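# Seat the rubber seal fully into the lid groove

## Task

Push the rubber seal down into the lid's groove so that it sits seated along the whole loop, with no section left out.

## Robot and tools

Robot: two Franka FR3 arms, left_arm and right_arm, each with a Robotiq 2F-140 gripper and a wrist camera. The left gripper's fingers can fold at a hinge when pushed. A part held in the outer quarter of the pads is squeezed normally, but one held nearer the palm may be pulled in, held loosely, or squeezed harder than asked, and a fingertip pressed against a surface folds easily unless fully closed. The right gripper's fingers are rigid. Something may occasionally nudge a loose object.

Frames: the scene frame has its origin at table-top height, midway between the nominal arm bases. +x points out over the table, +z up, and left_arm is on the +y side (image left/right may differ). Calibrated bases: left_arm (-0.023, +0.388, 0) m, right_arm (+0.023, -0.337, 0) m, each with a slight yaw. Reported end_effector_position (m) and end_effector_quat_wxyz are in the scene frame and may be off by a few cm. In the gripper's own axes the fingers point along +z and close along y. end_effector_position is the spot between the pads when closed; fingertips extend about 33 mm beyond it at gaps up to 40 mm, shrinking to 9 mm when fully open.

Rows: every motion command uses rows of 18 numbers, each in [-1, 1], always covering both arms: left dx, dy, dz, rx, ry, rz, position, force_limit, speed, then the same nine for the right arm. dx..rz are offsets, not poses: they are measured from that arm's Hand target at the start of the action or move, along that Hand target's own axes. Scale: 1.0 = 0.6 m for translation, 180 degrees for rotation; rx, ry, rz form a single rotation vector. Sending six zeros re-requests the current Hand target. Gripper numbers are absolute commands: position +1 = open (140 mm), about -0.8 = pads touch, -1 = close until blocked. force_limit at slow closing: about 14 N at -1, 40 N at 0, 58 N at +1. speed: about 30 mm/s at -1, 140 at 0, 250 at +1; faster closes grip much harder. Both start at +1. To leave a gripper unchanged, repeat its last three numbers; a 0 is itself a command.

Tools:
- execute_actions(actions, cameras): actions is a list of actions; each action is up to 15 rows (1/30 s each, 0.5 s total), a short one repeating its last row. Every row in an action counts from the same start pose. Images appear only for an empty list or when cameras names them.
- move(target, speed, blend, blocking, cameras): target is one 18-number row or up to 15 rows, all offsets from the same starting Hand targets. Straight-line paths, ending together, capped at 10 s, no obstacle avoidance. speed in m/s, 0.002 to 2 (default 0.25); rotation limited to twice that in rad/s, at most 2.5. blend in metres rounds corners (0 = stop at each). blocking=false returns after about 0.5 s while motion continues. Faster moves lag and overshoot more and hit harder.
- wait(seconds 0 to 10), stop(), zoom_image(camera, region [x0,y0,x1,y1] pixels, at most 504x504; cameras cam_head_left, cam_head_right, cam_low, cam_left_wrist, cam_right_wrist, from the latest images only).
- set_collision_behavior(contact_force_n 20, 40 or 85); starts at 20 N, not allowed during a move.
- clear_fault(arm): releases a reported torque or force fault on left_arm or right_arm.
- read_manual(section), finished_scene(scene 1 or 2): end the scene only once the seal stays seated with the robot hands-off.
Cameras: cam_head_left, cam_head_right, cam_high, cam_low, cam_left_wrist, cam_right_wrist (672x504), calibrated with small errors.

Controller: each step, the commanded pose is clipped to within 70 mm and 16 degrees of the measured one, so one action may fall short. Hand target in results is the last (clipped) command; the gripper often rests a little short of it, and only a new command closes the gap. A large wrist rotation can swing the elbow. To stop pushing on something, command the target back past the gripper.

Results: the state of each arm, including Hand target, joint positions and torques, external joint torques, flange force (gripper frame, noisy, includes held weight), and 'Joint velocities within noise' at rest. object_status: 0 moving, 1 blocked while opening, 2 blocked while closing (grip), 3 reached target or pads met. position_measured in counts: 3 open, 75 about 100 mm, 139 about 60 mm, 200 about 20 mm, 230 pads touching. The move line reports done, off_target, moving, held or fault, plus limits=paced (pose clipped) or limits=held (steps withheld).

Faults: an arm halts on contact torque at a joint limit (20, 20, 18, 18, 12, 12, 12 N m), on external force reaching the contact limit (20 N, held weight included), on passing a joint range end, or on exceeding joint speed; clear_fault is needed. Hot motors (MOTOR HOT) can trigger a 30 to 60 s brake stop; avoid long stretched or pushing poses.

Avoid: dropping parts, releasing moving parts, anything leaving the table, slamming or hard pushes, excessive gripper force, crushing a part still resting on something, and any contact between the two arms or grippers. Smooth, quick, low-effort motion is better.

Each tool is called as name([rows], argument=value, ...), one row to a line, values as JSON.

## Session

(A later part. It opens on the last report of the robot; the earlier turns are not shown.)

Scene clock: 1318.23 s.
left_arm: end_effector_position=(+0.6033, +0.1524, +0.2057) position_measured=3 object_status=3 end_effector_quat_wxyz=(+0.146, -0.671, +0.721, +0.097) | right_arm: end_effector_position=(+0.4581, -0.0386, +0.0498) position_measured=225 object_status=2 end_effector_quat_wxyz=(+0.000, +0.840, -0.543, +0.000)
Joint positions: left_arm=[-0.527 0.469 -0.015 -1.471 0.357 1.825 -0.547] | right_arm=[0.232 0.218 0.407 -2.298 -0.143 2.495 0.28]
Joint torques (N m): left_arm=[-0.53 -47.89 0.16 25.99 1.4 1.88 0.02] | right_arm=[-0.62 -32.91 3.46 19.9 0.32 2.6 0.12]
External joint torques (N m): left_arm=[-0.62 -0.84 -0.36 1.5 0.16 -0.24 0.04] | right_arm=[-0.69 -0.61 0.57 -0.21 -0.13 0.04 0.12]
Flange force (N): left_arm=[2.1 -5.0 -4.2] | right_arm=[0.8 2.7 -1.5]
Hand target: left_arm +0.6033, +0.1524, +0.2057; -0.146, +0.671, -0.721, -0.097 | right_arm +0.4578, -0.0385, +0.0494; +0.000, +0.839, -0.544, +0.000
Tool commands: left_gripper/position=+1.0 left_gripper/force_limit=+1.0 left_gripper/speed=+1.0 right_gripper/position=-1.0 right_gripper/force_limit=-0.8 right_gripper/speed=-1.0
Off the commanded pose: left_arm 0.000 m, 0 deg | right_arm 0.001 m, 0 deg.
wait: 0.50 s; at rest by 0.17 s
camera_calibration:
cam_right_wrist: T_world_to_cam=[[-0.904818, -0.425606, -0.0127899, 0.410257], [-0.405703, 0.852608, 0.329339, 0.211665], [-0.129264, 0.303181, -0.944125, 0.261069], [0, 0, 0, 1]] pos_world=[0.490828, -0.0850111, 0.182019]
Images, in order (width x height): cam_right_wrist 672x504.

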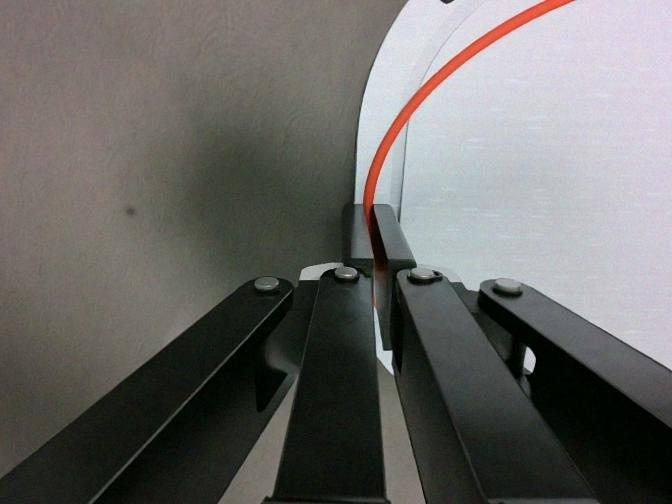

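move([
  [0,0,0,0,0,0,1,1,1,0,0,-0.007,0,0,0,-1,-0.8,-1],
  [0,0,0,0,0,0,1,1,1,0,0.0177,-0.007,0,0,0.0067,-1,-0.8,-1],
], speed=0.04, cameras=["cam_right_wrist"])

zoom_image(camera="cam_right_wrist", region=[310, 80, 430, 270])

Scene clock: 1354.17 s.
left_arm: end_effector_position=(+0.6033, +0.1524, +0.2057) position_measured=3 object_status=3 end_effector_quat_wxyz=(+0.146, -0.671, +0.721, +0.097) | right_arm: end_effector_position=(+0.4481, -0.0433, +0.0534) position_measured=225 object_status=2 end_effector_quat_wxyz=(+0.001, +0.836, -0.549, +0.000)
Joint positions: left_arm=[-0.527 0.469 -0.015 -1.471 0.357 1.825 -0.547] | right_arm=[0.232 0.183 0.411 -2.333 -0.123 2.495 0.285]
Joint velocities: left_arm=[within noise] | right_arm=[-0.001 0 -0.001 -0.001 0.003 0.005 0.007]
Joint torques (N m): left_arm=[-0.56 -47.86 0.11 26 1.41 1.88 0.04] | right_arm=[-0.56 -32.46 3.04 19.57 0.59 2.82 0.25]
External joint torques (N m): left_arm=[-0.41 -0.92 -0.22 1.57 0.18 -0.25 0.05] | right_arm=[-0.59 -1.27 0.64 -0.61 0.14 0.25 0.25]
Flange force (N): left_arm=[1.9 -5.2 -4.2] | right_arm=[1.1 6.2 -2.7]
Hand target: left_arm +0.6033, +0.1524, +0.2057; -0.146, +0.671, -0.721, -0.097 | right_arm +0.4481, -0.0428, +0.0536; +0.000, +0.833, -0.553, +0.000
Off the commanded pose: left_arm 0.000 m, 0 deg | right_arm 0.001 m, 1 deg.
move: done
camera_calibration:
cam_right_wrist: T_world_to_cam=[[-0.911006, -0.412268, -0.0101481, 0.402522], [-0.392481, 0.859201, 0.328226, 0.204931], [-0.126598, 0.302999, -0.944545, 0.263409], [0, 0, 0, 1]] pos_world=[0.480479, -0.0899427, 0.185623]
Images, in order (width x height): cam_right_wrist 672x504.

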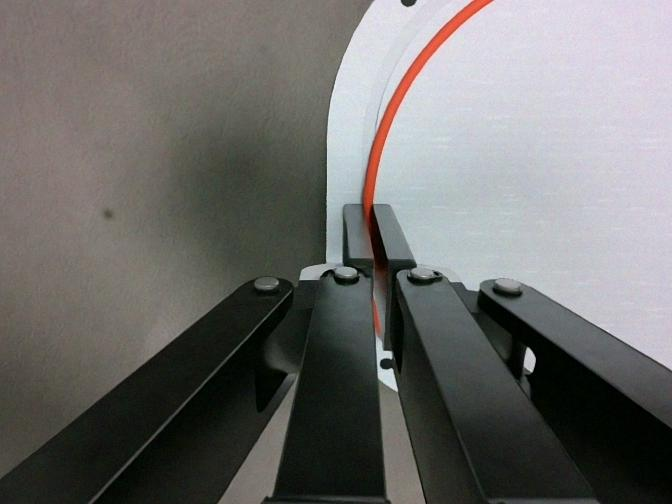

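Scaled by 2.653 from the camera's 672x504 image, which has a finer 960x720 frame.

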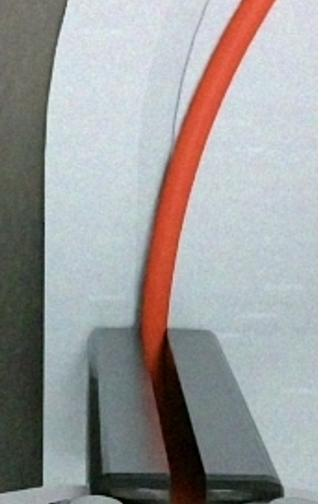

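move(target=[0,0,0,0,0,0,1,1,1,0,0,0.008,0,0,0,-1,-0.8,-1], speed=0.03)

move(target=[0,0,0,0,0,0,1,1,1,0,0,0.002,0,0,0,-1,-0.8,-1], speed=0.02, cameras=["cam_right_wrist"])

zoom_image(camera="cam_right_wrist", region=[310, 80, 430, 270])

Scene clock: 1364.43 s.
left_arm: end_effector_position=(+0.6033, +0.1524, +0.2057) position_measured=3 object_status=3 end_effector_quat_wxyz=(+0.146, -0.671, +0.721, +0.097) | right_arm: end_effector_position=(+0.4484, -0.0428, +0.0499) position_measured=225 object_status=2 end_effector_quat_wxyz=(+0.000, +0.834, -0.552, -0.001)
Joint positions: left_arm=[-0.527 0.469 -0.015 -1.471 0.357 1.825 -0.547] | right_arm=[0.233 0.191 0.409 -2.334 -0.124 2.506 0.291]
Joint velocities: left_arm=[within noise] | right_arm=[0 0 0 0 0 0.004 0.004]
Joint torques (N m): left_arm=[-0.53 -47.85 0.14 25.99 1.41 1.88 0.01] | right_arm=[0.19 -31.43 2.71 19.36 0.04 2.82 0.24]
External joint torques (N m): left_arm=[-0.61 -0.88 -0.37 1.56 0.17 -0.23 0.03] | right_arm=[0.28 -0.02 0.33 -0.69 -0.4 0.25 0.24]
Flange force (N): left_arm=[2.2 -5.1 -4.3] | right_arm=[-0.7 2.2 1.6]
Hand target: left_arm +0.6033, +0.1524, +0.2057; -0.146, +0.671, -0.721, -0.097 | right_arm +0.4481, -0.0428, +0.0488; +0.000, +0.833, -0.553, +0.000
Off the commanded pose: left_arm 0.000 m, 0 deg | right_arm 0.001 m, 0 deg.
move: done

Scene clock: 1365.13 s.
left_arm: end_effector_position=(+0.6033, +0.1524, +0.2057) position_measured=3 object_status=3 end_effector_quat_wxyz=(+0.146, -0.671, +0.721, +0.097) | right_arm: end_effector_position=(+0.4486, -0.0426, +0.0497) position_measured=225 object_status=2 end_effector_quat_wxyz=(-0.001, +0.834, -0.552, +0.000)
Joint positions: left_arm=[-0.527 0.469 -0.015 -1.471 0.357 1.825 -0.547] | right_arm=[0.234 0.192 0.408 -2.334 -0.126 2.507 0.293]
Joint torques (N m): left_arm=[-0.52 -47.85 0.09 26.04 1.41 1.88 0.04] | right_arm=[-0.35 -30.21 2.5 19.19 0 3.13 0.24]
External joint torques (N m): left_arm=[-0.35 -0.83 -0.23 1.57 0.18 -0.24 0.05] | right_arm=[-0.32 1.16 0.07 -0.82 -0.44 0.56 0.24]
Flange force (N): left_arm=[2.0 -5.5 -4.2] | right_arm=[-0.3 0.0 5.0]
Hand target: left_arm +0.6033, +0.1524, +0.2057; -0.146, +0.671, -0.721, -0.097 | right_arm +0.4481, -0.0428, +0.0476; +0.000, +0.833, -0.553, +0.000
Off the commanded pose: left_arm 0.000 m, 0 deg | right_arm 0.002 m, 0 deg.
move: done
camera_calibration:
cam_right_wrist: T_world_to_cam=[[-0.913702, -0.406194, -0.0124268, 0.404722], [-0.387117, 0.860672, 0.330733, 0.203277], [-0.123647, 0.307002, -0.943642, 0.258589], [0, 0, 0, 1]] pos_world=[0.480461, -0.0899467, 0.181814]
Images, in order (width x height): cam_right_wrist 672x504.

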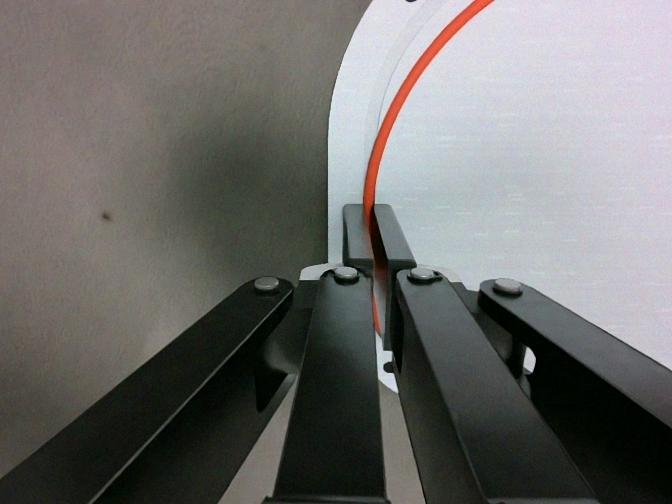

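Scaled by 2.653 from the camera's 672x504 image, which has a finer 960x720 frame.

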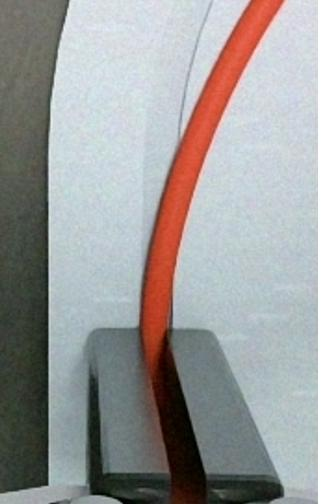

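move([
  [0,0,0,0,0,0,1,1,1,0,0,0,0,0,0,-0.6,-0.8,-1],
], speed=0.02, cameras=["cam_right_wrist"])

zoom_image(camera="cam_right_wrist", region=[310, 80, 430, 270])

Scene clock: 1380.20 s.
left_arm: end_effector_position=(+0.6033, +0.1524, +0.2057) position_measured=3 object_status=3 end_effector_quat_wxyz=(+0.146, -0.671, +0.721, +0.097) | right_arm: end_effector_position=(+0.4485, -0.0424, +0.0498) position_measured=205 object_status=0 end_effector_quat_wxyz=(-0.001, +0.834, -0.552, +0.000)
Joint positions: left_arm=[-0.527 0.469 -0.015 -1.471 0.357 1.825 -0.547] | right_arm=[0.234 0.191 0.408 -2.334 -0.126 2.507 0.294]
Joint torques (N m): left_arm=[-0.56 -47.85 0.13 26.01 1.4 1.89 0.01] | right_arm=[-0.54 -29.33 2.37 18.85 0 3.14 0.26]
External joint torques (N m): left_arm=[-0.58 -0.96 -0.33 1.6 0.17 -0.23 0.03] | right_arm=[-0.66 2.02 -0.21 -1.13 -0.44 0.57 0.26]
Flange force (N): left_arm=[2.1 -5.1 -4.4] | right_arm=[0.0 -1.1 7.2]
Hand target: left_arm +0.6033, +0.1524, +0.2057; -0.146, +0.671, -0.721, -0.097 | right_arm +0.4481, -0.0428, +0.0476; +0.000, +0.833, -0.553, +0.000
Off the commanded pose: left_arm 0.000 m, 0 deg | right_arm 0.002 m, 0 deg.
move: done
camera_calibration:
cam_right_wrist: T_world_to_cam=[[-0.913654, -0.406295, -0.0126612, 0.404675], [-0.387294, 0.860621, 0.330657, 0.20297], [-0.123448, 0.30701, -0.943666, 0.258571], [0, 0, 0, 1]] pos_world=[0.480262, -0.0896464, 0.182014]
Images, in order (width x height): cam_right_wrist 672x504.

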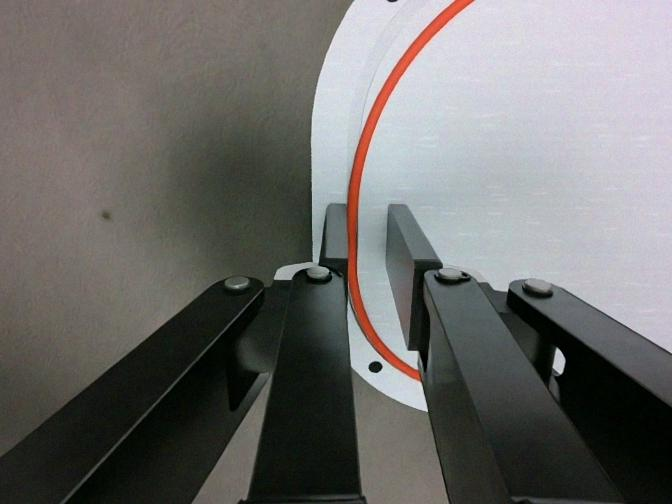

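Scaled by 2.653 from the camera's 672x504 image, which has a finer 960x720 frame.

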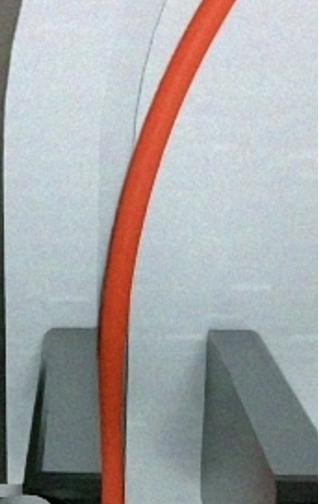

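move([
  [0,0,0,0,0,0,1,1,1,0,0,-0.0207,0,0,0,-0.6,-0.8,-1],
  [0,0,0,0,0,0,1,1,1,0,-0.0093,-0.0207,0,0,0,-1,-0.8,-0.5],
], speed=[0.04,0.06])

move([
  [0,0,0,0,0,0,1,1,1,0,0,0.0087,0,0,0,-1,-0.8,-0.5],
  [0,0,0,0,0,0,1,1,1,-0.001,0,0.0237,0,0,0,-1,-0.8,-0.5],
], speed=[0.05,0.02], cameras=["cam_right_wrist"])

zoom_image(camera="cam_right_wrist", region=[310, 80, 430, 270])

Scene clock: 1397.67 s.
left_arm: end_effector_position=(+0.6033, +0.1524, +0.2057) position_measured=3 object_status=3 end_effector_quat_wxyz=(+0.146, -0.671, +0.721, +0.097) | right_arm: end_effector_position=(+0.4530, -0.0396, +0.0606) position_measured=232 object_status=3 end_effector_quat_wxyz=(-0.002, +0.832, -0.555, -0.001)
Joint positions: left_arm=[-0.527 0.469 -0.015 -1.471 0.357 1.825 -0.547] | right_arm=[0.232 0.18 0.412 -2.315 -0.113 2.479 0.289]
Joint torques (N m): left_arm=[-0.51 -47.82 0.14 26.01 1.41 1.88 0] | right_arm=[-0.58 -31.37 2.61 20.66 0.06 2.39 -0.08]
External joint torques (N m): left_arm=[-0.42 -0.6 -0.23 1.42 0.18 -0.26 0.01] | right_arm=[-0.59 -0.03 0.26 0.29 -0.4 -0.17 -0.08]
Flange force (N): left_arm=[2.2 -5.4 -3.9] | right_arm=[0.4 -1.3 -0.4]
Hand target: left_arm +0.6033, +0.1524, +0.2057; -0.146, +0.671, -0.721, -0.097 | right_arm +0.4532, -0.0406, +0.0600; +0.000, +0.833, -0.553, +0.000
Off the commanded pose: left_arm 0.000 m, 0 deg | right_arm 0.001 m, 0 deg.
move: done

Scene clock: 1399.13 s.
left_arm: end_effector_position=(+0.6033, +0.1524, +0.2057) position_measured=3 object_status=3 end_effector_quat_wxyz=(+0.146, -0.671, +0.721, +0.097) | right_arm: end_effector_position=(+0.4587, -0.0383, +0.0534) position_measured=232 object_status=3 end_effector_quat_wxyz=(-0.007, +0.834, -0.552, +0.004)
Joint positions: left_arm=[-0.527 0.469 -0.015 -1.471 0.357 1.825 -0.547] | right_arm=[0.237 0.202 0.403 -2.312 -0.136 2.509 0.297]
Joint velocities: left_arm=[within noise] | right_arm=[0 0.002 -0.001 0.002 -0.001 0.003 0.005]
Joint torques (N m): left_arm=[-0.55 -47.86 0.13 26 1.41 1.88 0.01] | right_arm=[0.12 -26.58 2.71 16.66 0.13 2.53 0.18]
External joint torques (N m): left_arm=[-0.69 -0.89 -0.41 1.56 0.17 -0.23 0.03] | right_arm=[0.16 5.32 0.17 -3.5 -0.32 -0.07 0.18]
Flange force (N): left_arm=[2.3 -5.1 -4.3] | right_arm=[-1.4 -1.5 13.4]
Hand target: left_arm +0.6033, +0.1524, +0.2057; -0.146, +0.671, -0.721, -0.097 | right_arm +0.4530, -0.0401, +0.0458; +0.000, +0.833, -0.553, +0.000
Off the commanded pose: left_arm 0.000 m, 0 deg | right_arm 0.010 m, 1 deg.
move: off_target (right_arm)
camera_calibration:
cam_right_wrist: T_world_to_cam=[[-0.91349, -0.405923, -0.0276022, 0.416494], [-0.391592, 0.858772, 0.330404, 0.204179], [-0.110414, 0.312629, -0.943436, 0.25607], [0, 0, 0, 1]] pos_world=[0.488692, -0.0863334, 0.185621]
Images, in order (width x height): cam_right_wrist 672x504.

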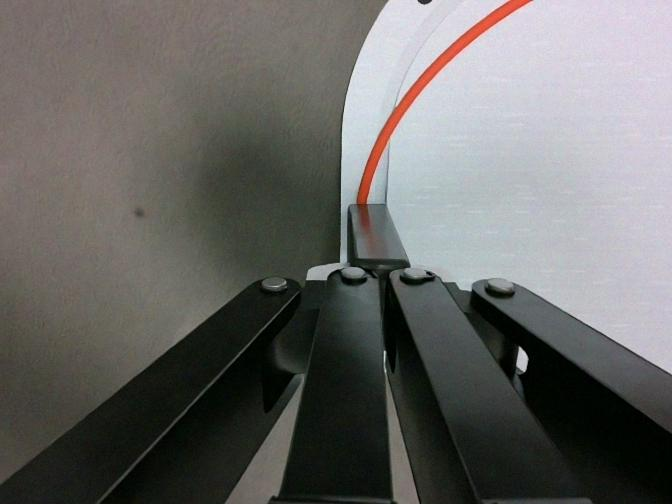

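Scaled by 2.653 from the camera's 672x504 image, which has a finer 960x720 frame.

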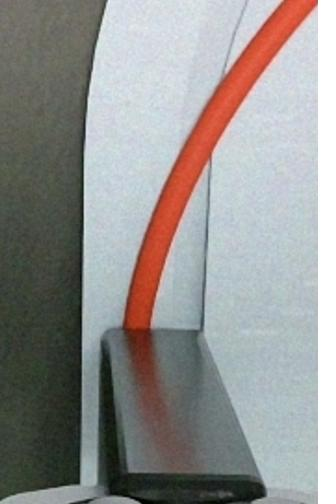

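move([
  [0,0,0,0,0,0,1,1,1,0,0,-0.03,0,0,0,-1,-0.8,-0.5],
  [0,0,0,0,0,0,1,1,1,0.0225,0.1085,-0.257,0,0,-0.5065,1,-0.8,0.5],
], speed=[0.06,0.35], blend=[0.01,0], cameras=["cam_right_wrist"])

zoom_image(camera="cam_right_wrist", region=[170, 20, 570, 420])

Scene clock: 1451.60 s.
left_arm: end_effector_position=(+0.6033, +0.1524, +0.2057) position_measured=3 object_status=3 end_effector_quat_wxyz=(+0.146, -0.671, +0.721, +0.097) | right_arm: end_effector_position=(+0.4001, -0.0777, +0.2017) position_measured=3 object_status=0 end_effector_quat_wxyz=(+0.000, +0.978, +0.207, +0.003)
Joint positions: left_arm=[-0.527 0.469 -0.015 -1.471 0.357 1.825 -0.547] | right_arm=[0.417 -0.259 0.221 -2.398 0.065 2.15 -1.435]
Joint torques (N m): left_arm=[-0.55 -47.84 0.14 26.02 1.41 1.88 0.04] | right_arm=[-0.4 -21.73 -1.47 23.58 0.7 2.52 -0.17]
External joint torques (N m): left_arm=[-0.66 -0.81 -0.38 1.56 0.17 -0.23 0.05] | right_arm=[-0.43 0.17 0.37 -0.41 -0.03 -0.15 -0.17]
Flange force (N): left_arm=[2.3 -5.4 -4.3] | right_arm=[-0.5 0.4 0.5]
Hand target: left_arm +0.6033, +0.1524, +0.2057; -0.146, +0.671, -0.721, -0.097 | right_arm +0.3983, -0.0780, +0.2000; +0.000, +0.978, +0.209, +0.000
Off the commanded pose: left_arm 0.000 m, 0 deg | right_arm 0.002 m, 0 deg.
move: done; blend cut to 0.0089 m at target 1; limits=paced
camera_calibration:
cam_right_wrist: T_world_to_cam=[[0.420042, -0.907437, -0.0110738, -0.224841], [-0.857018, -0.400658, 0.324028, 0.255805], [-0.298472, -0.126615, -0.945983, 0.443471], [0, 0, 0, 1]] pos_world=[0.446036, -0.0453893, 0.334138]
Images, in order (width x height): cam_right_wrist 672x504.

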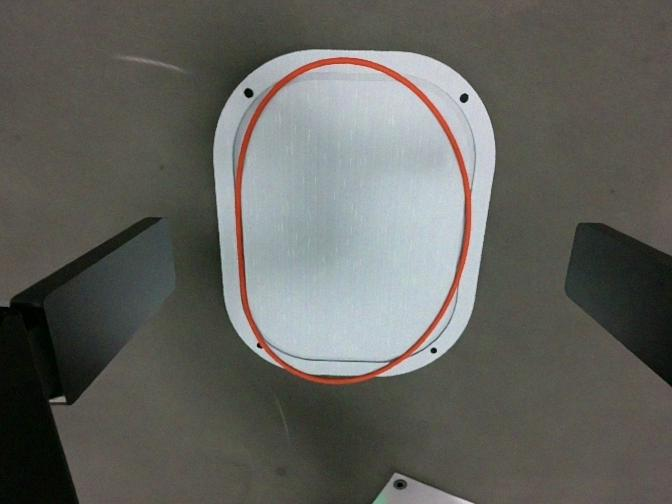

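Scaled by 1.260 from the camera's 672x504 image, which has a finer 960x720 frame.

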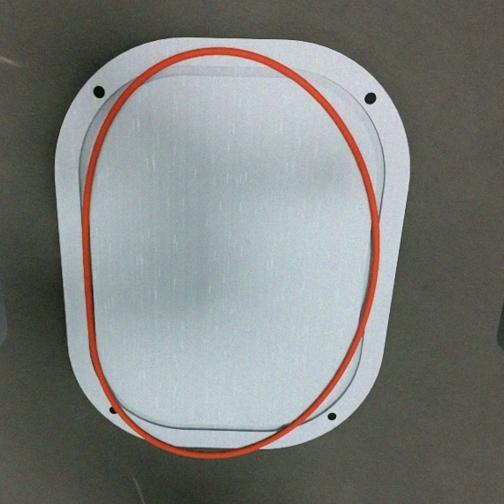

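move(target=[0,0,0,0,0,0,1,1,1,-0.015,0.1369,0.2083,0,0,0,-1,-0.8,0.5], speed=0.15, cameras=["cam_right_wrist"])

zoom_image(camera="cam_right_wrist", region=[270, 40, 450, 240])

Scene clock: 1487.27 s.
left_arm: end_effector_position=(+0.6033, +0.1524, +0.2057) position_measured=3 object_status=3 end_effector_quat_wxyz=(+0.146, -0.671, +0.721, +0.097) | right_arm: end_effector_position=(+0.4235, -0.1559, +0.0759) position_measured=234 object_status=3 end_effector_quat_wxyz=(-0.001, +0.979, +0.205, +0.000)
Joint positions: left_arm=[-0.527 0.469 -0.015 -1.471 0.357 1.825 -0.547] | right_arm=[0.347 -0.08 0.122 -2.585 0.02 2.507 -1.574]
Joint velocities: left_arm=[within noise] | right_arm=[0.001 0 0.001 0 0 0.001 -0.005]
Joint torques (N m): left_arm=[-0.53 -47.85 0.15 25.99 1.41 1.88 0.01] | right_arm=[-0.59 -24.81 -0.02 19.97 0.31 2.89 -0.16]
External joint torques (N m): left_arm=[-0.61 -0.77 -0.36 1.49 0.17 -0.24 0.02] | right_arm=[-0.54 0.35 0.37 -0.35 -0.21 0.23 -0.16]
Flange force (N): left_arm=[2.3 -5.1 -4.1] | right_arm=[-0.2 0.5 1.8]
Hand target: left_arm +0.6033, +0.1524, +0.2057; -0.146, +0.671, -0.721, -0.097 | right_arm +0.4236, -0.1565, +0.0750; +0.000, +0.978, +0.209, +0.000
Off the commanded pose: left_arm 0.000 m, 0 deg | right_arm 0.001 m, 0 deg.
move: done
camera_calibration:
cam_right_wrist: T_world_to_cam=[[0.416506, -0.909027, -0.0138697, -0.305546], [-0.856518, -0.39747, 0.329233, 0.285118], [-0.304795, -0.125248, -0.944147, 0.324344], [0, 0, 0, 1]] pos_world=[0.470329, -0.1238, 0.20812]
Images, in order (width x height): cam_right_wrist 672x504.

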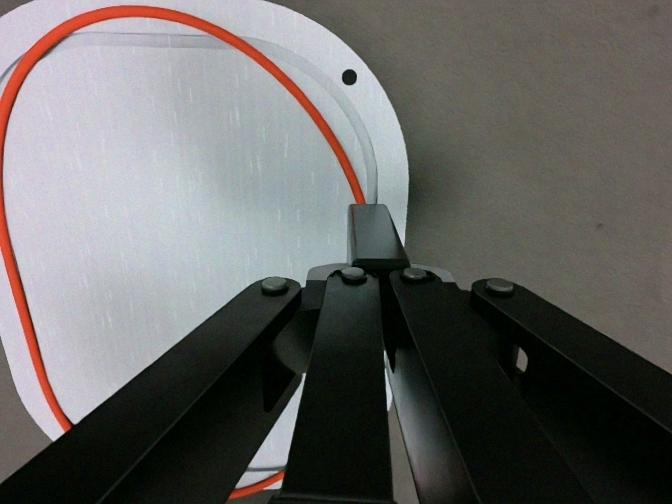

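Scaled by 2.520 from the camera's 672x504 image, which has a finer 960x720 frame.

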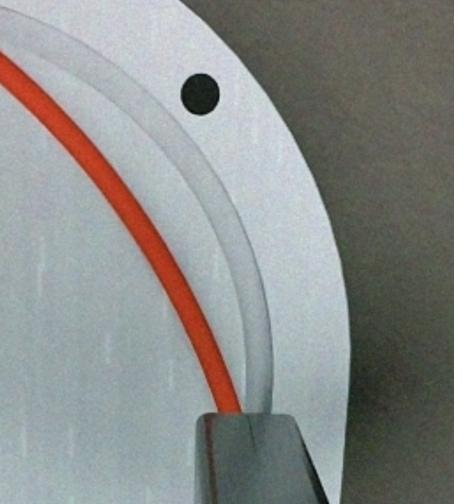

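move(target=[0,0,0,0,0,0,1,1,1,0.1315,-0.1402,-0.0167,0,0,0.506,-0.35,-0.8,0.5], speed=0.3, cameras=["cam_right_wrist"])

zoom_image(camera="cam_right_wrist", region=[260, 80, 480, 320])

Scene clock: 1679.67 s.
left_arm: end_effector_position=(+0.6033, +0.1524, +0.2057) position_measured=3 object_status=3 end_effector_quat_wxyz=(+0.146, -0.671, +0.721, +0.097) | right_arm: end_effector_position=(+0.4616, -0.0472, +0.0857) position_measured=173 object_status=3 end_effector_quat_wxyz=(-0.002, +0.835, -0.551, -0.001)
Joint positions: left_arm=[-0.527 0.469 -0.015 -1.471 0.357 1.825 -0.547] | right_arm=[0.514 0.123 0.111 -2.294 -0.016 2.419 0.19]
Joint velocities: left_arm=[within noise] | right_arm=[0 0.001 0.001 -0.001 0.001 -0.002 0.006]
Joint torques (N m): left_arm=[-0.53 -47.82 0.14 26 1.4 1.88 0.02] | right_arm=[-0.22 -33.2 0.79 21.62 0.1 2.41 0.32]
External joint torques (N m): left_arm=[-0.53 -0.71 -0.3 1.49 0.17 -0.26 0.03] | right_arm=[-0.21 -0.1 0.28 0.32 -0.4 -0.16 0.32]
Flange force (N): left_arm=[2.2 -5.4 -4.1] | right_arm=[-0.9 -1.1 -0.6]
Hand target: left_arm +0.6033, +0.1524, +0.2057; -0.146, +0.671, -0.721, -0.097 | right_arm +0.4613, -0.0475, +0.0851; +0.000, +0.834, -0.552, +0.000
Off the commanded pose: left_arm 0.000 m, 0 deg | right_arm 0.001 m, 0 deg.
move: done
camera_calibration:
cam_right_wrist: T_world_to_cam=[[-0.912479, -0.408871, -0.0143984, 0.414683], [-0.389969, 0.858575, 0.332826, 0.201317], [-0.123721, 0.309311, -0.942878, 0.295627], [0, 0, 0, 1]] pos_world=[0.493472, -0.0947349, 0.217707]
Images, in order (width x height): cam_right_wrist 672x504.

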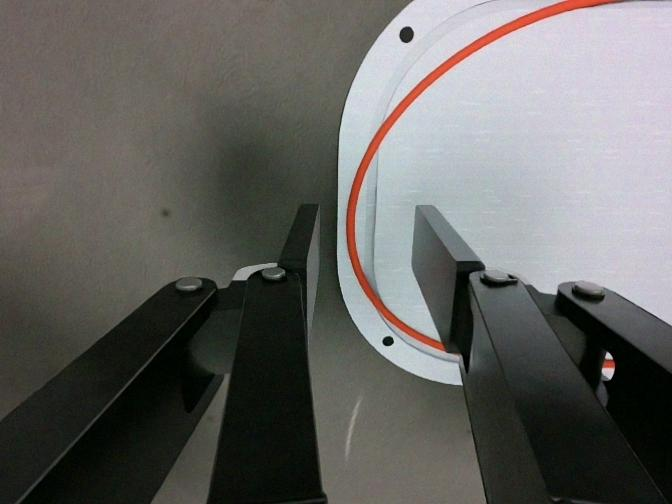

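Scaled by 2.100 from the camera's 672x504 image, which has a finer 960x720 frame.

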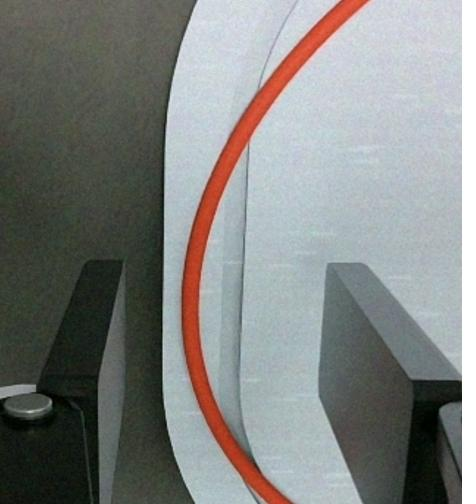

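move([
  [0,0,0,0,0,0,1,1,1,0,-0.0092,0.045,0,0,0,-0.35,-0.8,0.5],
  [0,0,0,0,0,0,1,1,1,0,-0.0092,0.0585,0,0,0,-0.35,-0.8,0.5],
], speed=[0.08,0.03], cameras=["cam_right_wrist"])

zoom_image(camera="cam_right_wrist", region=[260, 80, 480, 320])

Scene clock: 1700.07 s.
left_arm: end_effector_position=(+0.6033, +0.1524, +0.2057) position_measured=3 object_status=3 end_effector_quat_wxyz=(+0.146, -0.671, +0.721, +0.097) | right_arm: end_effector_position=(+0.4664, -0.0453, +0.0509) position_measured=173 object_status=3 end_effector_quat_wxyz=(+0.000, +0.834, -0.551, -0.001)
Joint positions: left_arm=[-0.527 0.469 -0.015 -1.471 0.357 1.825 -0.547] | right_arm=[0.516 0.206 0.107 -2.287 -0.032 2.492 0.201]
Joint velocities: left_arm=[within noise] | right_arm=[0.001 -0.001 0 0 0 0.003 0]
Joint torques (N m): left_arm=[-0.53 -47.85 0.12 26.05 1.4 1.89 -0.02] | right_arm=[-0.22 -35.17 1.11 19.96 0.03 2.84 0.24]
External joint torques (N m): left_arm=[-0.44 -0.91 -0.25 1.64 0.17 -0.23 0] | right_arm=[-0.27 -0.12 0.2 -0.48 -0.42 0.25 0.24]
Flange force (N): left_arm=[2.1 -5.5 -4.3] | right_arm=[0.0 2.2 0.7]
Hand target: left_arm +0.6033, +0.1524, +0.2057; -0.146, +0.671, -0.721, -0.097 | right_arm +0.4663, -0.0454, +0.0500; +0.000, +0.834, -0.552, +0.000
Off the commanded pose: left_arm 0.000 m, 0 deg | right_arm 0.001 m, 0 deg.
move: done
camera_calibration:
cam_right_wrist: T_world_to_cam=[[-0.913185, -0.407391, -0.0112206, 0.419498], [-0.387695, 0.859887, 0.332095, 0.21217], [-0.125644, 0.307614, -0.943179, 0.263642], [0, 0, 0, 1]] pos_world=[0.498461, -0.0926425, 0.182909]
Images, in order (width x height): cam_right_wrist 672x504.

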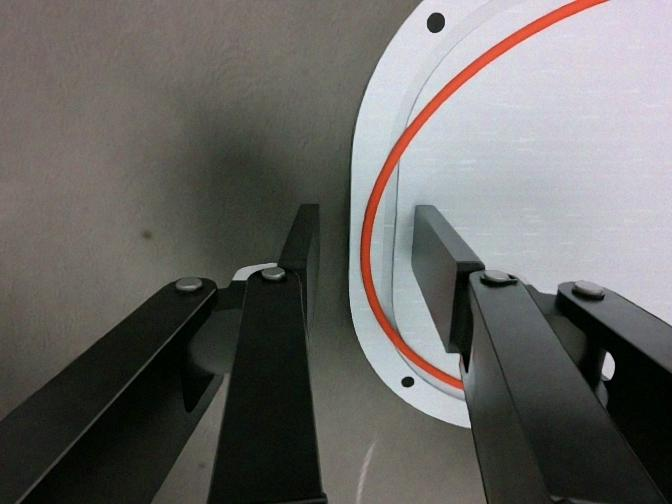

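Scaled by 2.100 from the camera's 672x504 image, which has a finer 960x720 frame.

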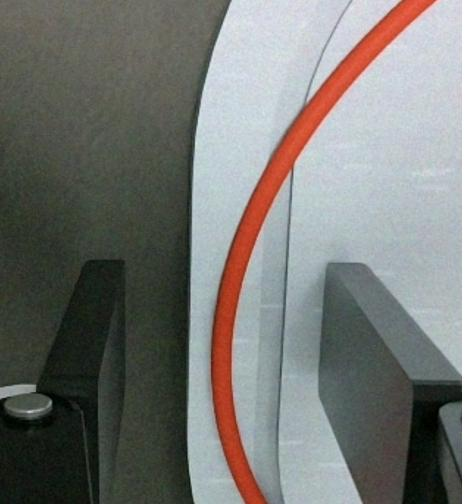

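move([
  [0,0,0,0,0,0,1,1,1,0,0,0.0013,0,0,0,-0.35,-0.8,0.5],
  [0,0,0,0,0,0,1,1,1,0,0,0.0013,0,0,0,-1,-0.8,-1],
], speed=0.02)

wait(seconds=0.7, cameras=["cam_right_wrist"])

zoom_image(camera="cam_right_wrist", region=[320, 80, 440, 280])

Scene clock: 1710.73 s.
left_arm: end_effector_position=(+0.6033, +0.1524, +0.2057) position_measured=3 object_status=3 end_effector_quat_wxyz=(+0.146, -0.671, +0.721, +0.097) | right_arm: end_effector_position=(+0.4668, -0.0450, +0.0504) position_measured=225 object_status=0 end_effector_quat_wxyz=(-0.001, +0.834, -0.551, -0.001)
Joint positions: left_arm=[-0.527 0.469 -0.015 -1.471 0.357 1.825 -0.547] | right_arm=[0.516 0.208 0.107 -2.287 -0.032 2.495 0.201]
Joint torques (N m): left_arm=[-0.51 -47.85 0.18 25.99 1.41 1.87 0.04] | right_arm=[-0.29 -35.02 1.14 19.85 0.04 2.81 0.26]
External joint torques (N m): left_arm=[-0.65 -0.7 -0.38 1.45 0.16 -0.26 0.06] | right_arm=[-0.26 0.13 0.3 -0.63 -0.41 0.21 0.26]
Flange force (N): left_arm=[2.3 -5.2 -4.1] | right_arm=[-0.1 2.1 1.1]
Hand target: left_arm +0.6033, +0.1524, +0.2057; -0.146, +0.671, -0.721, -0.097 | right_arm +0.4663, -0.0454, +0.0492; +0.000, +0.834, -0.552, +0.000
Off the commanded pose: left_arm 0.000 m, 0 deg | right_arm 0.001 m, 0 deg.
move: done

Scene clock: 1711.43 s.
left_arm: end_effector_position=(+0.6033, +0.1524, +0.2057) position_measured=3 object_status=3 end_effector_quat_wxyz=(+0.146, -0.671, +0.721, +0.097) | right_arm: end_effector_position=(+0.4668, -0.0450, +0.0504) position_measured=225 object_status=2 end_effector_quat_wxyz=(-0.001, +0.834, -0.551, -0.001)
Joint positions: left_arm=[-0.527 0.469 -0.015 -1.471 0.357 1.825 -0.547] | right_arm=[0.516 0.208 0.107 -2.287 -0.032 2.495 0.201]
Joint torques (N m): left_arm=[-0.52 -47.9 0.11 25.99 1.41 1.88 0.01] | right_arm=[-0.26 -35.04 1.12 19.8 0.04 2.82 0.25]
External joint torques (N m): left_arm=[-0.59 -1.1 -0.39 1.64 0.18 -0.22 0.03] | right_arm=[-0.16 0.02 0.35 -0.56 -0.41 0.24 0.25]
Flange force (N): left_arm=[1.9 -4.8 -4.5] | right_arm=[-0.2 2.2 0.9]
Hand target: left_arm +0.6033, +0.1524, +0.2057; -0.146, +0.671, -0.721, -0.097 | right_arm +0.4663, -0.0454, +0.0492; +0.000, +0.834, -0.552, +0.000
Tool commands: left_gripper/position=+1.0 left_gripper/force_limit=+1.0 left_gripper/speed=+1.0 right_gripper/position=-1.0 right_gripper/force_limit=-0.8 right_gripper/speed=-1.0
Off the commanded pose: left_arm 0.000 m, 0 deg | right_arm 0.001 m, 0 deg.
wait: 0.70 s; at rest by 0.17 s
camera_calibration:
cam_right_wrist: T_world_to_cam=[[-0.91333, -0.407032, -0.0124083, 0.420172], [-0.38771, 0.859848, 0.332178, 0.212236], [-0.124538, 0.308199, -0.943135, 0.262736], [0, 0, 0, 1]] pos_world=[0.498762, -0.0924419, 0.182509]
Images, in order (width x height): cam_right_wrist 672x504.

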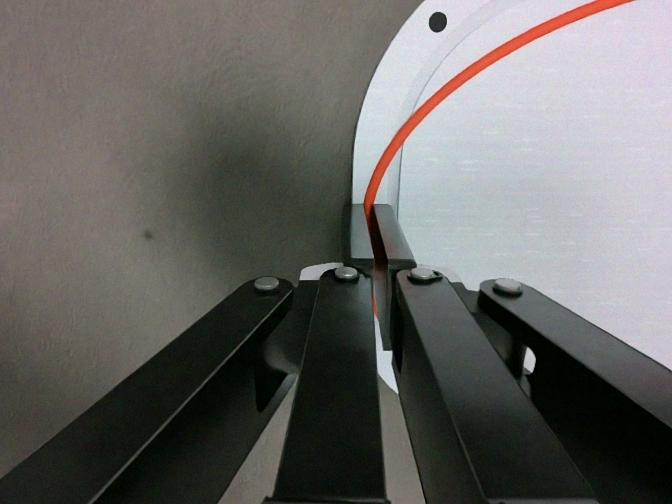

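Scaled by 2.520 from the camera's 672x504 image, which has a finer 960x720 frame.

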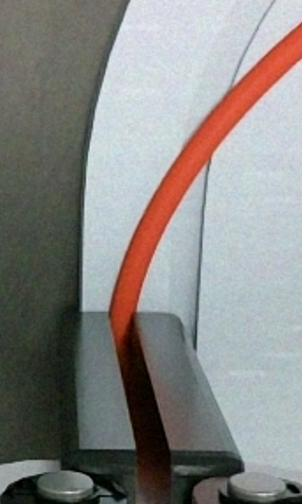

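move([
  [0,0,0,0,0,0,1,1,1,0,0,-0.0055,0,0,0,-1,-0.8,-1],
  [0,0,0,0,0,0,1,1,1,0,0.017,-0.0055,0,0,0,-1,-0.8,-1],
], speed=0.04, cameras=["cam_right_wrist"])

zoom_image(camera="cam_right_wrist", region=[320, 80, 440, 280])

Scene clock: 1717.73 s.
left_arm: end_effector_position=(+0.6033, +0.1524, +0.2057) position_measured=3 object_status=3 end_effector_quat_wxyz=(+0.146, -0.671, +0.721, +0.097) | right_arm: end_effector_position=(+0.4574, -0.0505, +0.0522) position_measured=225 object_status=2 end_effector_quat_wxyz=(+0.001, +0.835, -0.551, +0.000)
Joint positions: left_arm=[-0.527 0.469 -0.015 -1.471 0.357 1.825 -0.547] | right_arm=[0.516 0.18 0.109 -2.321 -0.032 2.498 0.202]
Joint velocities: left_arm=[within noise] | right_arm=[0 -0.001 -0.001 -0.002 0.001 0.004 0]
Joint torques (N m): left_arm=[-0.54 -47.85 0.11 26.01 1.4 1.88 0.03] | right_arm=[-0.3 -35.01 1.84 19.45 0.32 2.8 0.25]
External joint torques (N m): left_arm=[-0.53 -0.79 -0.33 1.52 0.16 -0.25 0.04] | right_arm=[-0.32 -0.94 1.08 -0.89 -0.13 0.21 0.25]
Flange force (N): left_arm=[2.2 -5.3 -4.2] | right_arm=[0.1 5.7 -1.2]
Hand target: left_arm +0.6033, +0.1524, +0.2057; -0.146, +0.671, -0.721, -0.097 | right_arm +0.4570, -0.0493, +0.0525; +0.000, +0.834, -0.552, +0.000
Off the commanded pose: left_arm 0.000 m, 0 deg | right_arm 0.001 m, 0 deg.
move: done
camera_calibration:
cam_right_wrist: T_world_to_cam=[[-0.912443, -0.409088, -0.00971932, 0.408762], [-0.389217, 0.860301, 0.32923, 0.213618], [-0.126322, 0.304187, -0.9442, 0.265596], [0, 0, 0, 1]] pos_world=[0.489666, -0.097347, 0.184419]
Images, in order (width x height): cam_right_wrist 672x504.

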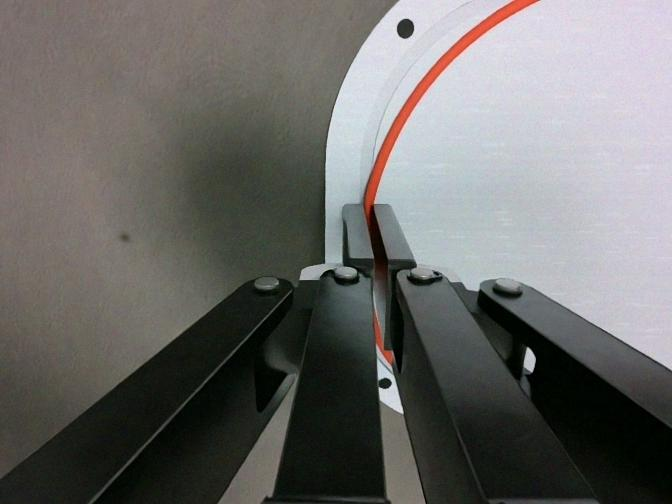

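Scaled by 2.520 from the camera's 672x504 image, which has a finer 960x720 frame.

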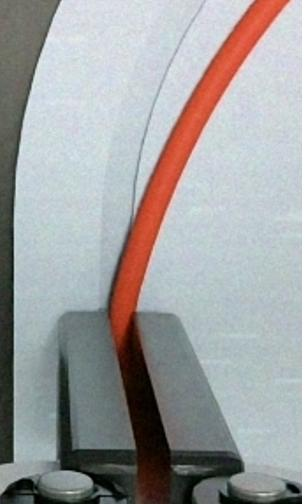

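zoom_image(camera="cam_right_wrist", region=[335, 130, 405, 220])

Scaled by 5.600 from the camera's 672x504 image, which has a finer 960x720 frame.

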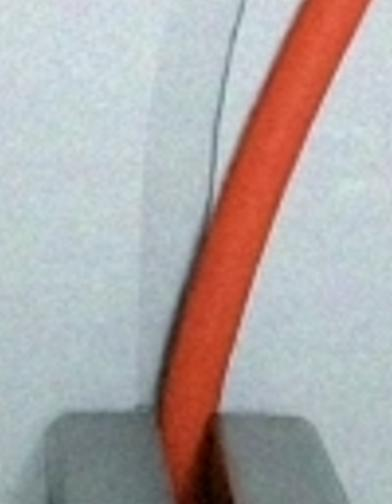

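move(target=[0,0,0,0,0,0,1,1,1,0,-0.0008,0.006,0,0,0,-1,-0.8,-1], speed=0.02)

move(target=[0,0,0,0,0,0,1,1,1,0,0.0015,0.003,0,0,0,-1,-0.8,-1], speed=0.02, cameras=["cam_right_wrist"])

zoom_image(camera="cam_right_wrist", region=[335, 130, 405, 220])

Scene clock: 1737.80 s.
left_arm: end_effector_position=(+0.6033, +0.1524, +0.2057) position_measured=3 object_status=3 end_effector_quat_wxyz=(+0.146, -0.671, +0.721, +0.097) | right_arm: end_effector_position=(+0.4580, -0.0499, +0.0499) position_measured=225 object_status=2 end_effector_quat_wxyz=(+0.000, +0.835, -0.551, +0.000)
Joint positions: left_arm=[-0.527 0.469 -0.015 -1.471 0.357 1.825 -0.547] | right_arm=[0.516 0.186 0.109 -2.322 -0.032 2.506 0.203]
Joint velocities: left_arm=[within noise] | right_arm=[0.001 -0.001 -0.001 0.001 0 0.005 -0.001]
Joint torques (N m): left_arm=[-0.52 -47.84 0.18 26 1.41 1.89 0.01] | right_arm=[-0.22 -34.19 1.51 19.81 0.32 2.77 0.25]
External joint torques (N m): left_arm=[-0.5 -0.77 -0.23 1.49 0.17 -0.24 0.03] | right_arm=[-0.27 -0.21 0.7 -0.26 -0.12 0.22 0.25]
Flange force (N): left_arm=[2.1 -5.2 -4.0] | right_arm=[-0.4 1.8 0.2]
Hand target: left_arm +0.6033, +0.1524, +0.2057; -0.146, +0.671, -0.721, -0.097 | right_arm +0.4574, -0.0492, +0.0489; +0.000, +0.834, -0.552, +0.000
Off the commanded pose: left_arm 0.000 m, 0 deg | right_arm 0.001 m, 0 deg.
move: done

Scene clock: 1738.50 s.
left_arm: end_effector_position=(+0.6033, +0.1524, +0.2057) position_measured=3 object_status=3 end_effector_quat_wxyz=(+0.146, -0.671, +0.721, +0.097) | right_arm: end_effector_position=(+0.4581, -0.0497, +0.0496) position_measured=225 object_status=2 end_effector_quat_wxyz=(-0.001, +0.834, -0.551, +0.000)
Joint positions: left_arm=[-0.527 0.469 -0.015 -1.471 0.357 1.825 -0.547] | right_arm=[0.516 0.186 0.109 -2.323 -0.032 2.509 0.203]
Joint torques (N m): left_arm=[-0.54 -47.82 0.12 26.04 1.41 1.87 0.03] | right_arm=[-0.18 -32.47 1.59 18.71 0.38 3.18 0.28]
External joint torques (N m): left_arm=[-0.49 -0.76 -0.29 1.57 0.17 -0.25 0.04] | right_arm=[-0.13 1.64 0.86 -1.51 -0.06 0.59 0.28]
Flange force (N): left_arm=[2.3 -5.7 -4.3] | right_arm=[-0.7 2.2 5.3]
Hand target: left_arm +0.6033, +0.1524, +0.2057; -0.146, +0.671, -0.721, -0.097 | right_arm +0.4566, -0.0495, +0.0471; +0.000, +0.834, -0.552, +0.000
Off the commanded pose: left_arm 0.000 m, 0 deg | right_arm 0.003 m, 0 deg.
move: done
camera_calibration:
cam_right_wrist: T_world_to_cam=[[-0.913093, -0.407532, -0.0133861, 0.410219], [-0.388683, 0.860002, 0.330639, 0.213693], [-0.123234, 0.307108, -0.943662, 0.261618], [0, 0, 0, 1]] pos_world=[0.489867, -0.0969434, 0.181715]
Images, in order (width x height): cam_right_wrist 672x504.

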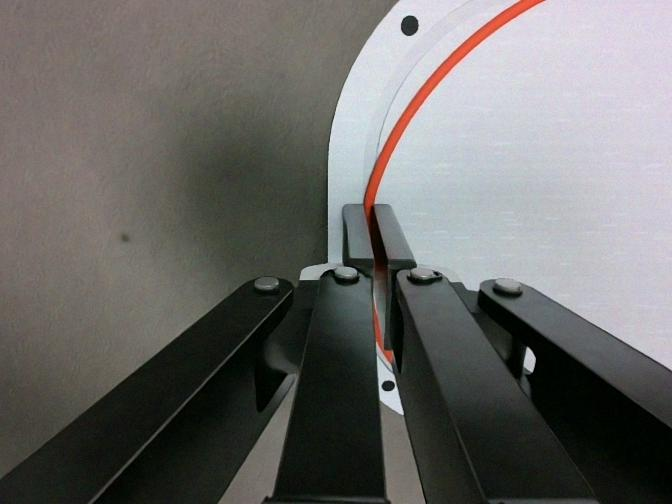

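Scaled by 5.600 from the camera's 672x504 image, which has a finer 960x720 frame.

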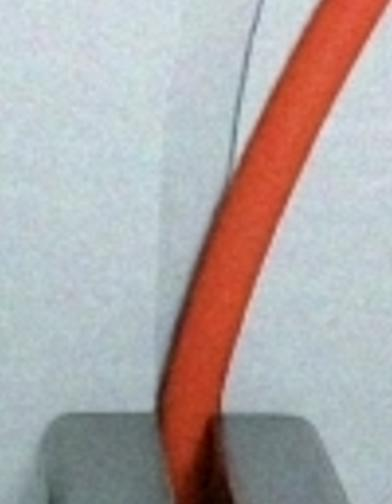

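move(target=[0,0,0,0,0,0,1,1,1,0,0.0025,0.004,0,0,0,-1,-0.8,-1], speed=0.02, cameras=["cam_right_wrist"])

zoom_image(camera="cam_right_wrist", region=[335, 130, 405, 220])

Scene clock: 1746.23 s.
left_arm: end_effector_position=(+0.6033, +0.1524, +0.2057) position_measured=3 object_status=3 end_effector_quat_wxyz=(+0.146, -0.671, +0.721, +0.097) | right_arm: end_effector_position=(+0.4580, -0.0497, +0.0496) position_measured=225 object_status=2 end_effector_quat_wxyz=(-0.003, +0.834, -0.552, +0.001)
Joint positions: left_arm=[-0.527 0.469 -0.015 -1.471 0.357 1.825 -0.547] | right_arm=[0.516 0.183 0.109 -2.327 -0.032 2.515 0.204]
Joint torques (N m): left_arm=[-0.53 -47.87 0.15 26 1.41 1.88 0.01] | right_arm=[0.03 -30.4 1.64 17.63 0.38 3.49 0.31]
External joint torques (N m): left_arm=[-0.8 -0.59 -0.51 1.36 0.15 -0.26 0.03] | right_arm=[0.21 3.5 1.05 -2.48 -0.06 0.92 0.31]
Flange force (N): left_arm=[2.5 -5.0 -4.0] | right_arm=[-1.4 1.7 10.4]
Hand target: left_arm +0.6033, +0.1524, +0.2057; -0.146, +0.671, -0.721, -0.097 | right_arm +0.4552, -0.0501, +0.0447; +0.000, +0.834, -0.552, +0.000
Off the commanded pose: left_arm 0.000 m, 0 deg | right_arm 0.006 m, 0 deg.
move: off_target (right_arm)
camera_calibration:
cam_right_wrist: T_world_to_cam=[[-0.91334, -0.406844, -0.0169571, 0.410483], [-0.389075, 0.859649, 0.331096, 0.21383], [-0.120127, 0.309001, -0.943445, 0.260272], [0, 0, 0, 1]] pos_world=[0.489372, -0.0972403, 0.181714]
Images, in order (width x height): cam_right_wrist 672x504.

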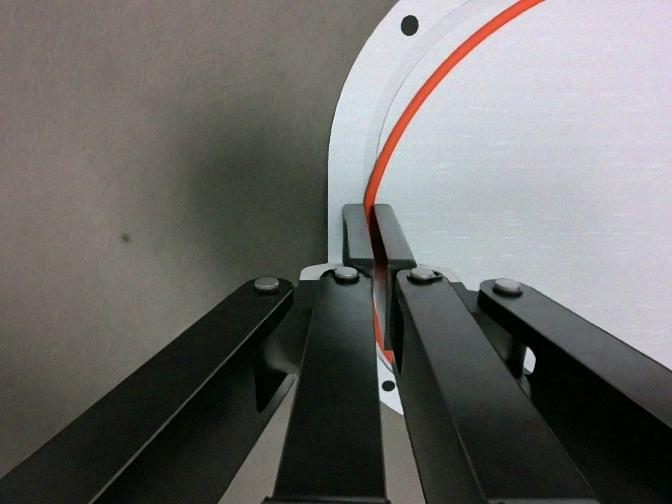

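Scaled by 5.600 from the camera's 672x504 image, which has a finer 960x720 frame.

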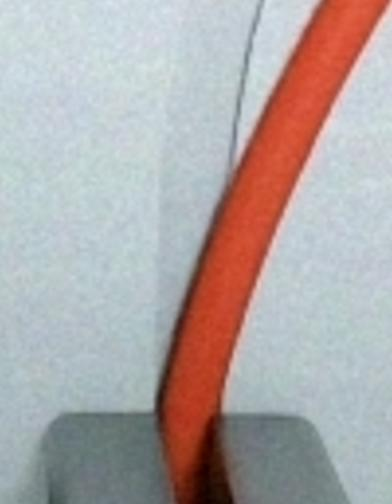

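move([
  [0,0,0,0,0,0,1,1,1,0,-0.004,-0.0068,0,0,0,-1,-0.8,-1],
  [0,0,0,0,0,0,1,1,1,0,-0.004,-0.0068,0,0,0,-0.62,-0.8,-1],
], speed=0.02, cameras=["cam_right_wrist"])

zoom_image(camera="cam_right_wrist", region=[310, 100, 430, 290])

Scene clock: 1757.80 s.
left_arm: end_effector_position=(+0.6033, +0.1524, +0.2057) position_measured=3 object_status=3 end_effector_quat_wxyz=(+0.146, -0.671, +0.721, +0.097) | right_arm: end_effector_position=(+0.4577, -0.0496, +0.0497) position_measured=208 object_status=0 end_effector_quat_wxyz=(-0.001, +0.834, -0.551, +0.000)
Joint positions: left_arm=[-0.527 0.469 -0.015 -1.471 0.357 1.825 -0.547] | right_arm=[0.517 0.185 0.109 -2.323 -0.032 2.508 0.204]
Joint torques (N m): left_arm=[-0.55 -47.88 0.16 26.01 1.41 1.87 0.05] | right_arm=[-0.55 -32.96 1.38 20.01 0.24 2.93 0.18]
External joint torques (N m): left_arm=[-0.52 -0.75 -0.26 1.48 0.17 -0.26 0.06] | right_arm=[-0.65 1.11 0.52 -0.12 -0.2 0.36 0.18]
Flange force (N): left_arm=[2.1 -5.3 -4.1] | right_arm=[-0.3 -1.8 3.3]
Hand target: left_arm +0.6033, +0.1524, +0.2057; -0.146, +0.671, -0.721, -0.097 | right_arm +0.4574, -0.0492, +0.0488; +0.000, +0.834, -0.552, +0.000
Off the commanded pose: left_arm 0.000 m, 0 deg | right_arm 0.001 m, 0 deg.
move: done
camera_calibration:
cam_right_wrist: T_world_to_cam=[[-0.913238, -0.407232, -0.0126071, 0.409853], [-0.388184, 0.86029, 0.330476, 0.213199], [-0.123735, 0.306697, -0.94373, 0.261945], [0, 0, 0, 1]] pos_world=[0.489465, -0.0968451, 0.181915]
Images, in order (width x height): cam_right_wrist 672x504.

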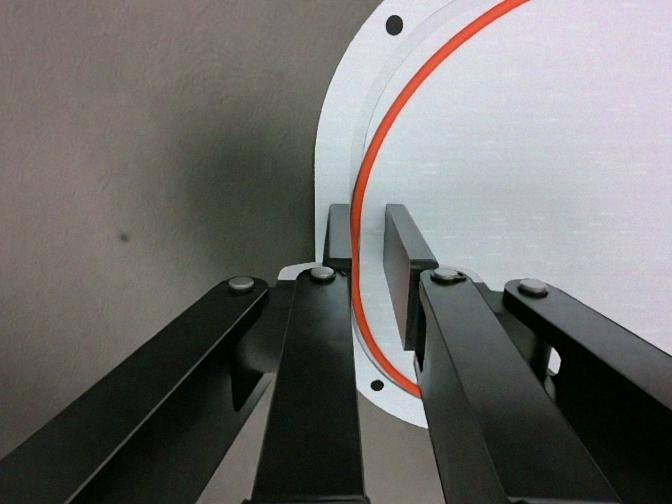

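Scaled by 2.653 from the camera's 672x504 image, which has a finer 960x720 frame.

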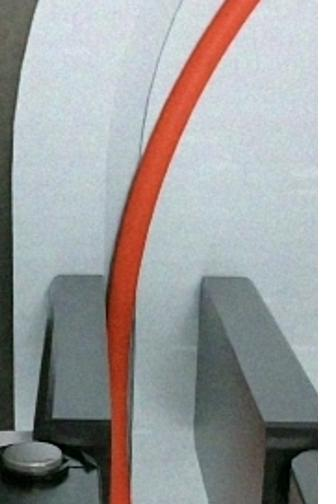

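move([
  [0,0,0,0,0,0,1,1,1,0,0,-0.0025,0,0,0,-0.62,-0.8,-1],
  [0,0,0,0,0,0,1,1,1,0,0,-0.0025,0,0,0,-0.45,-0.8,-1],
], speed=0.02, cameras=["cam_right_wrist"])

zoom_image(camera="cam_right_wrist", region=[300, 100, 420, 290])

Scene clock: 1775.90 s.
left_arm: end_effector_position=(+0.6033, +0.1524, +0.2057) position_measured=3 object_status=3 end_effector_quat_wxyz=(+0.146, -0.671, +0.721, +0.097) | right_arm: end_effector_position=(+0.4574, -0.0498, +0.0498) position_measured=186 object_status=0 end_effector_quat_wxyz=(+0.000, +0.834, -0.551, +0.000)
Joint positions: left_arm=[-0.527 0.469 -0.015 -1.471 0.357 1.825 -0.547] | right_arm=[0.517 0.185 0.109 -2.323 -0.032 2.507 0.204]
Joint torques (N m): left_arm=[-0.53 -47.85 0.16 25.99 1.42 1.88 0.03] | right_arm=[-0.57 -34.67 1.52 20.23 0.33 2.56 0.16]
External joint torques (N m): left_arm=[-0.59 -0.88 -0.32 1.54 0.18 -0.24 0.05] | right_arm=[-0.56 -0.55 0.75 0.02 -0.11 -0.02 0.16]
Flange force (N): left_arm=[2.1 -5.1 -4.3] | right_arm=[0.0 1.3 -1.3]
Hand target: left_arm +0.6033, +0.1524, +0.2057; -0.146, +0.671, -0.721, -0.097 | right_arm +0.4574, -0.0492, +0.0503; +0.000, +0.834, -0.552, +0.000
Off the commanded pose: left_arm 0.000 m, 0 deg | right_arm 0.001 m, 0 deg.
move: done
camera_calibration:
cam_right_wrist: T_world_to_cam=[[-0.913228, -0.407278, -0.0118238, 0.409567], [-0.388016, 0.860448, 0.330262, 0.213218], [-0.124335, 0.306193, -0.943815, 0.262224], [0, 0, 0, 1]] pos_world=[0.489364, -0.0969462, 0.181916]
Images, in order (width x height): cam_right_wrist 672x504.

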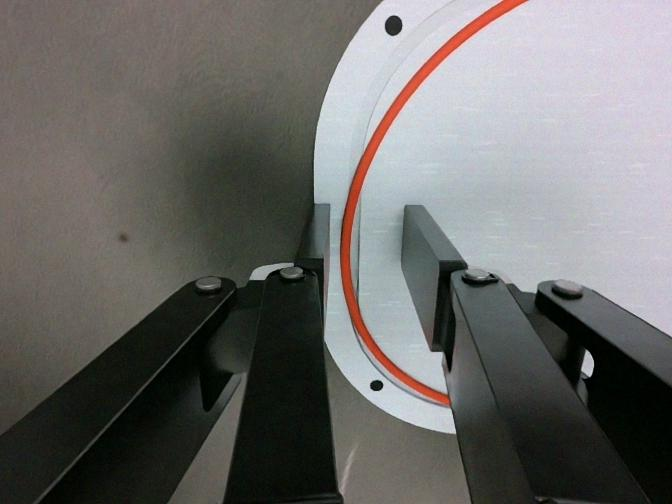

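Scaled by 2.653 from the camera's 672x504 image, which has a finer 960x720 frame.

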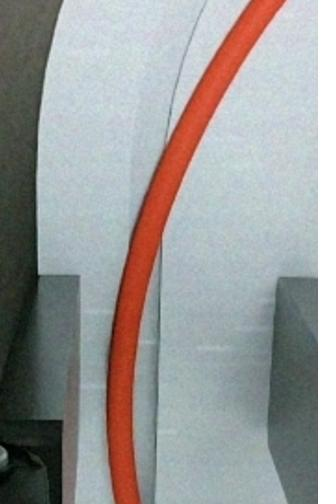

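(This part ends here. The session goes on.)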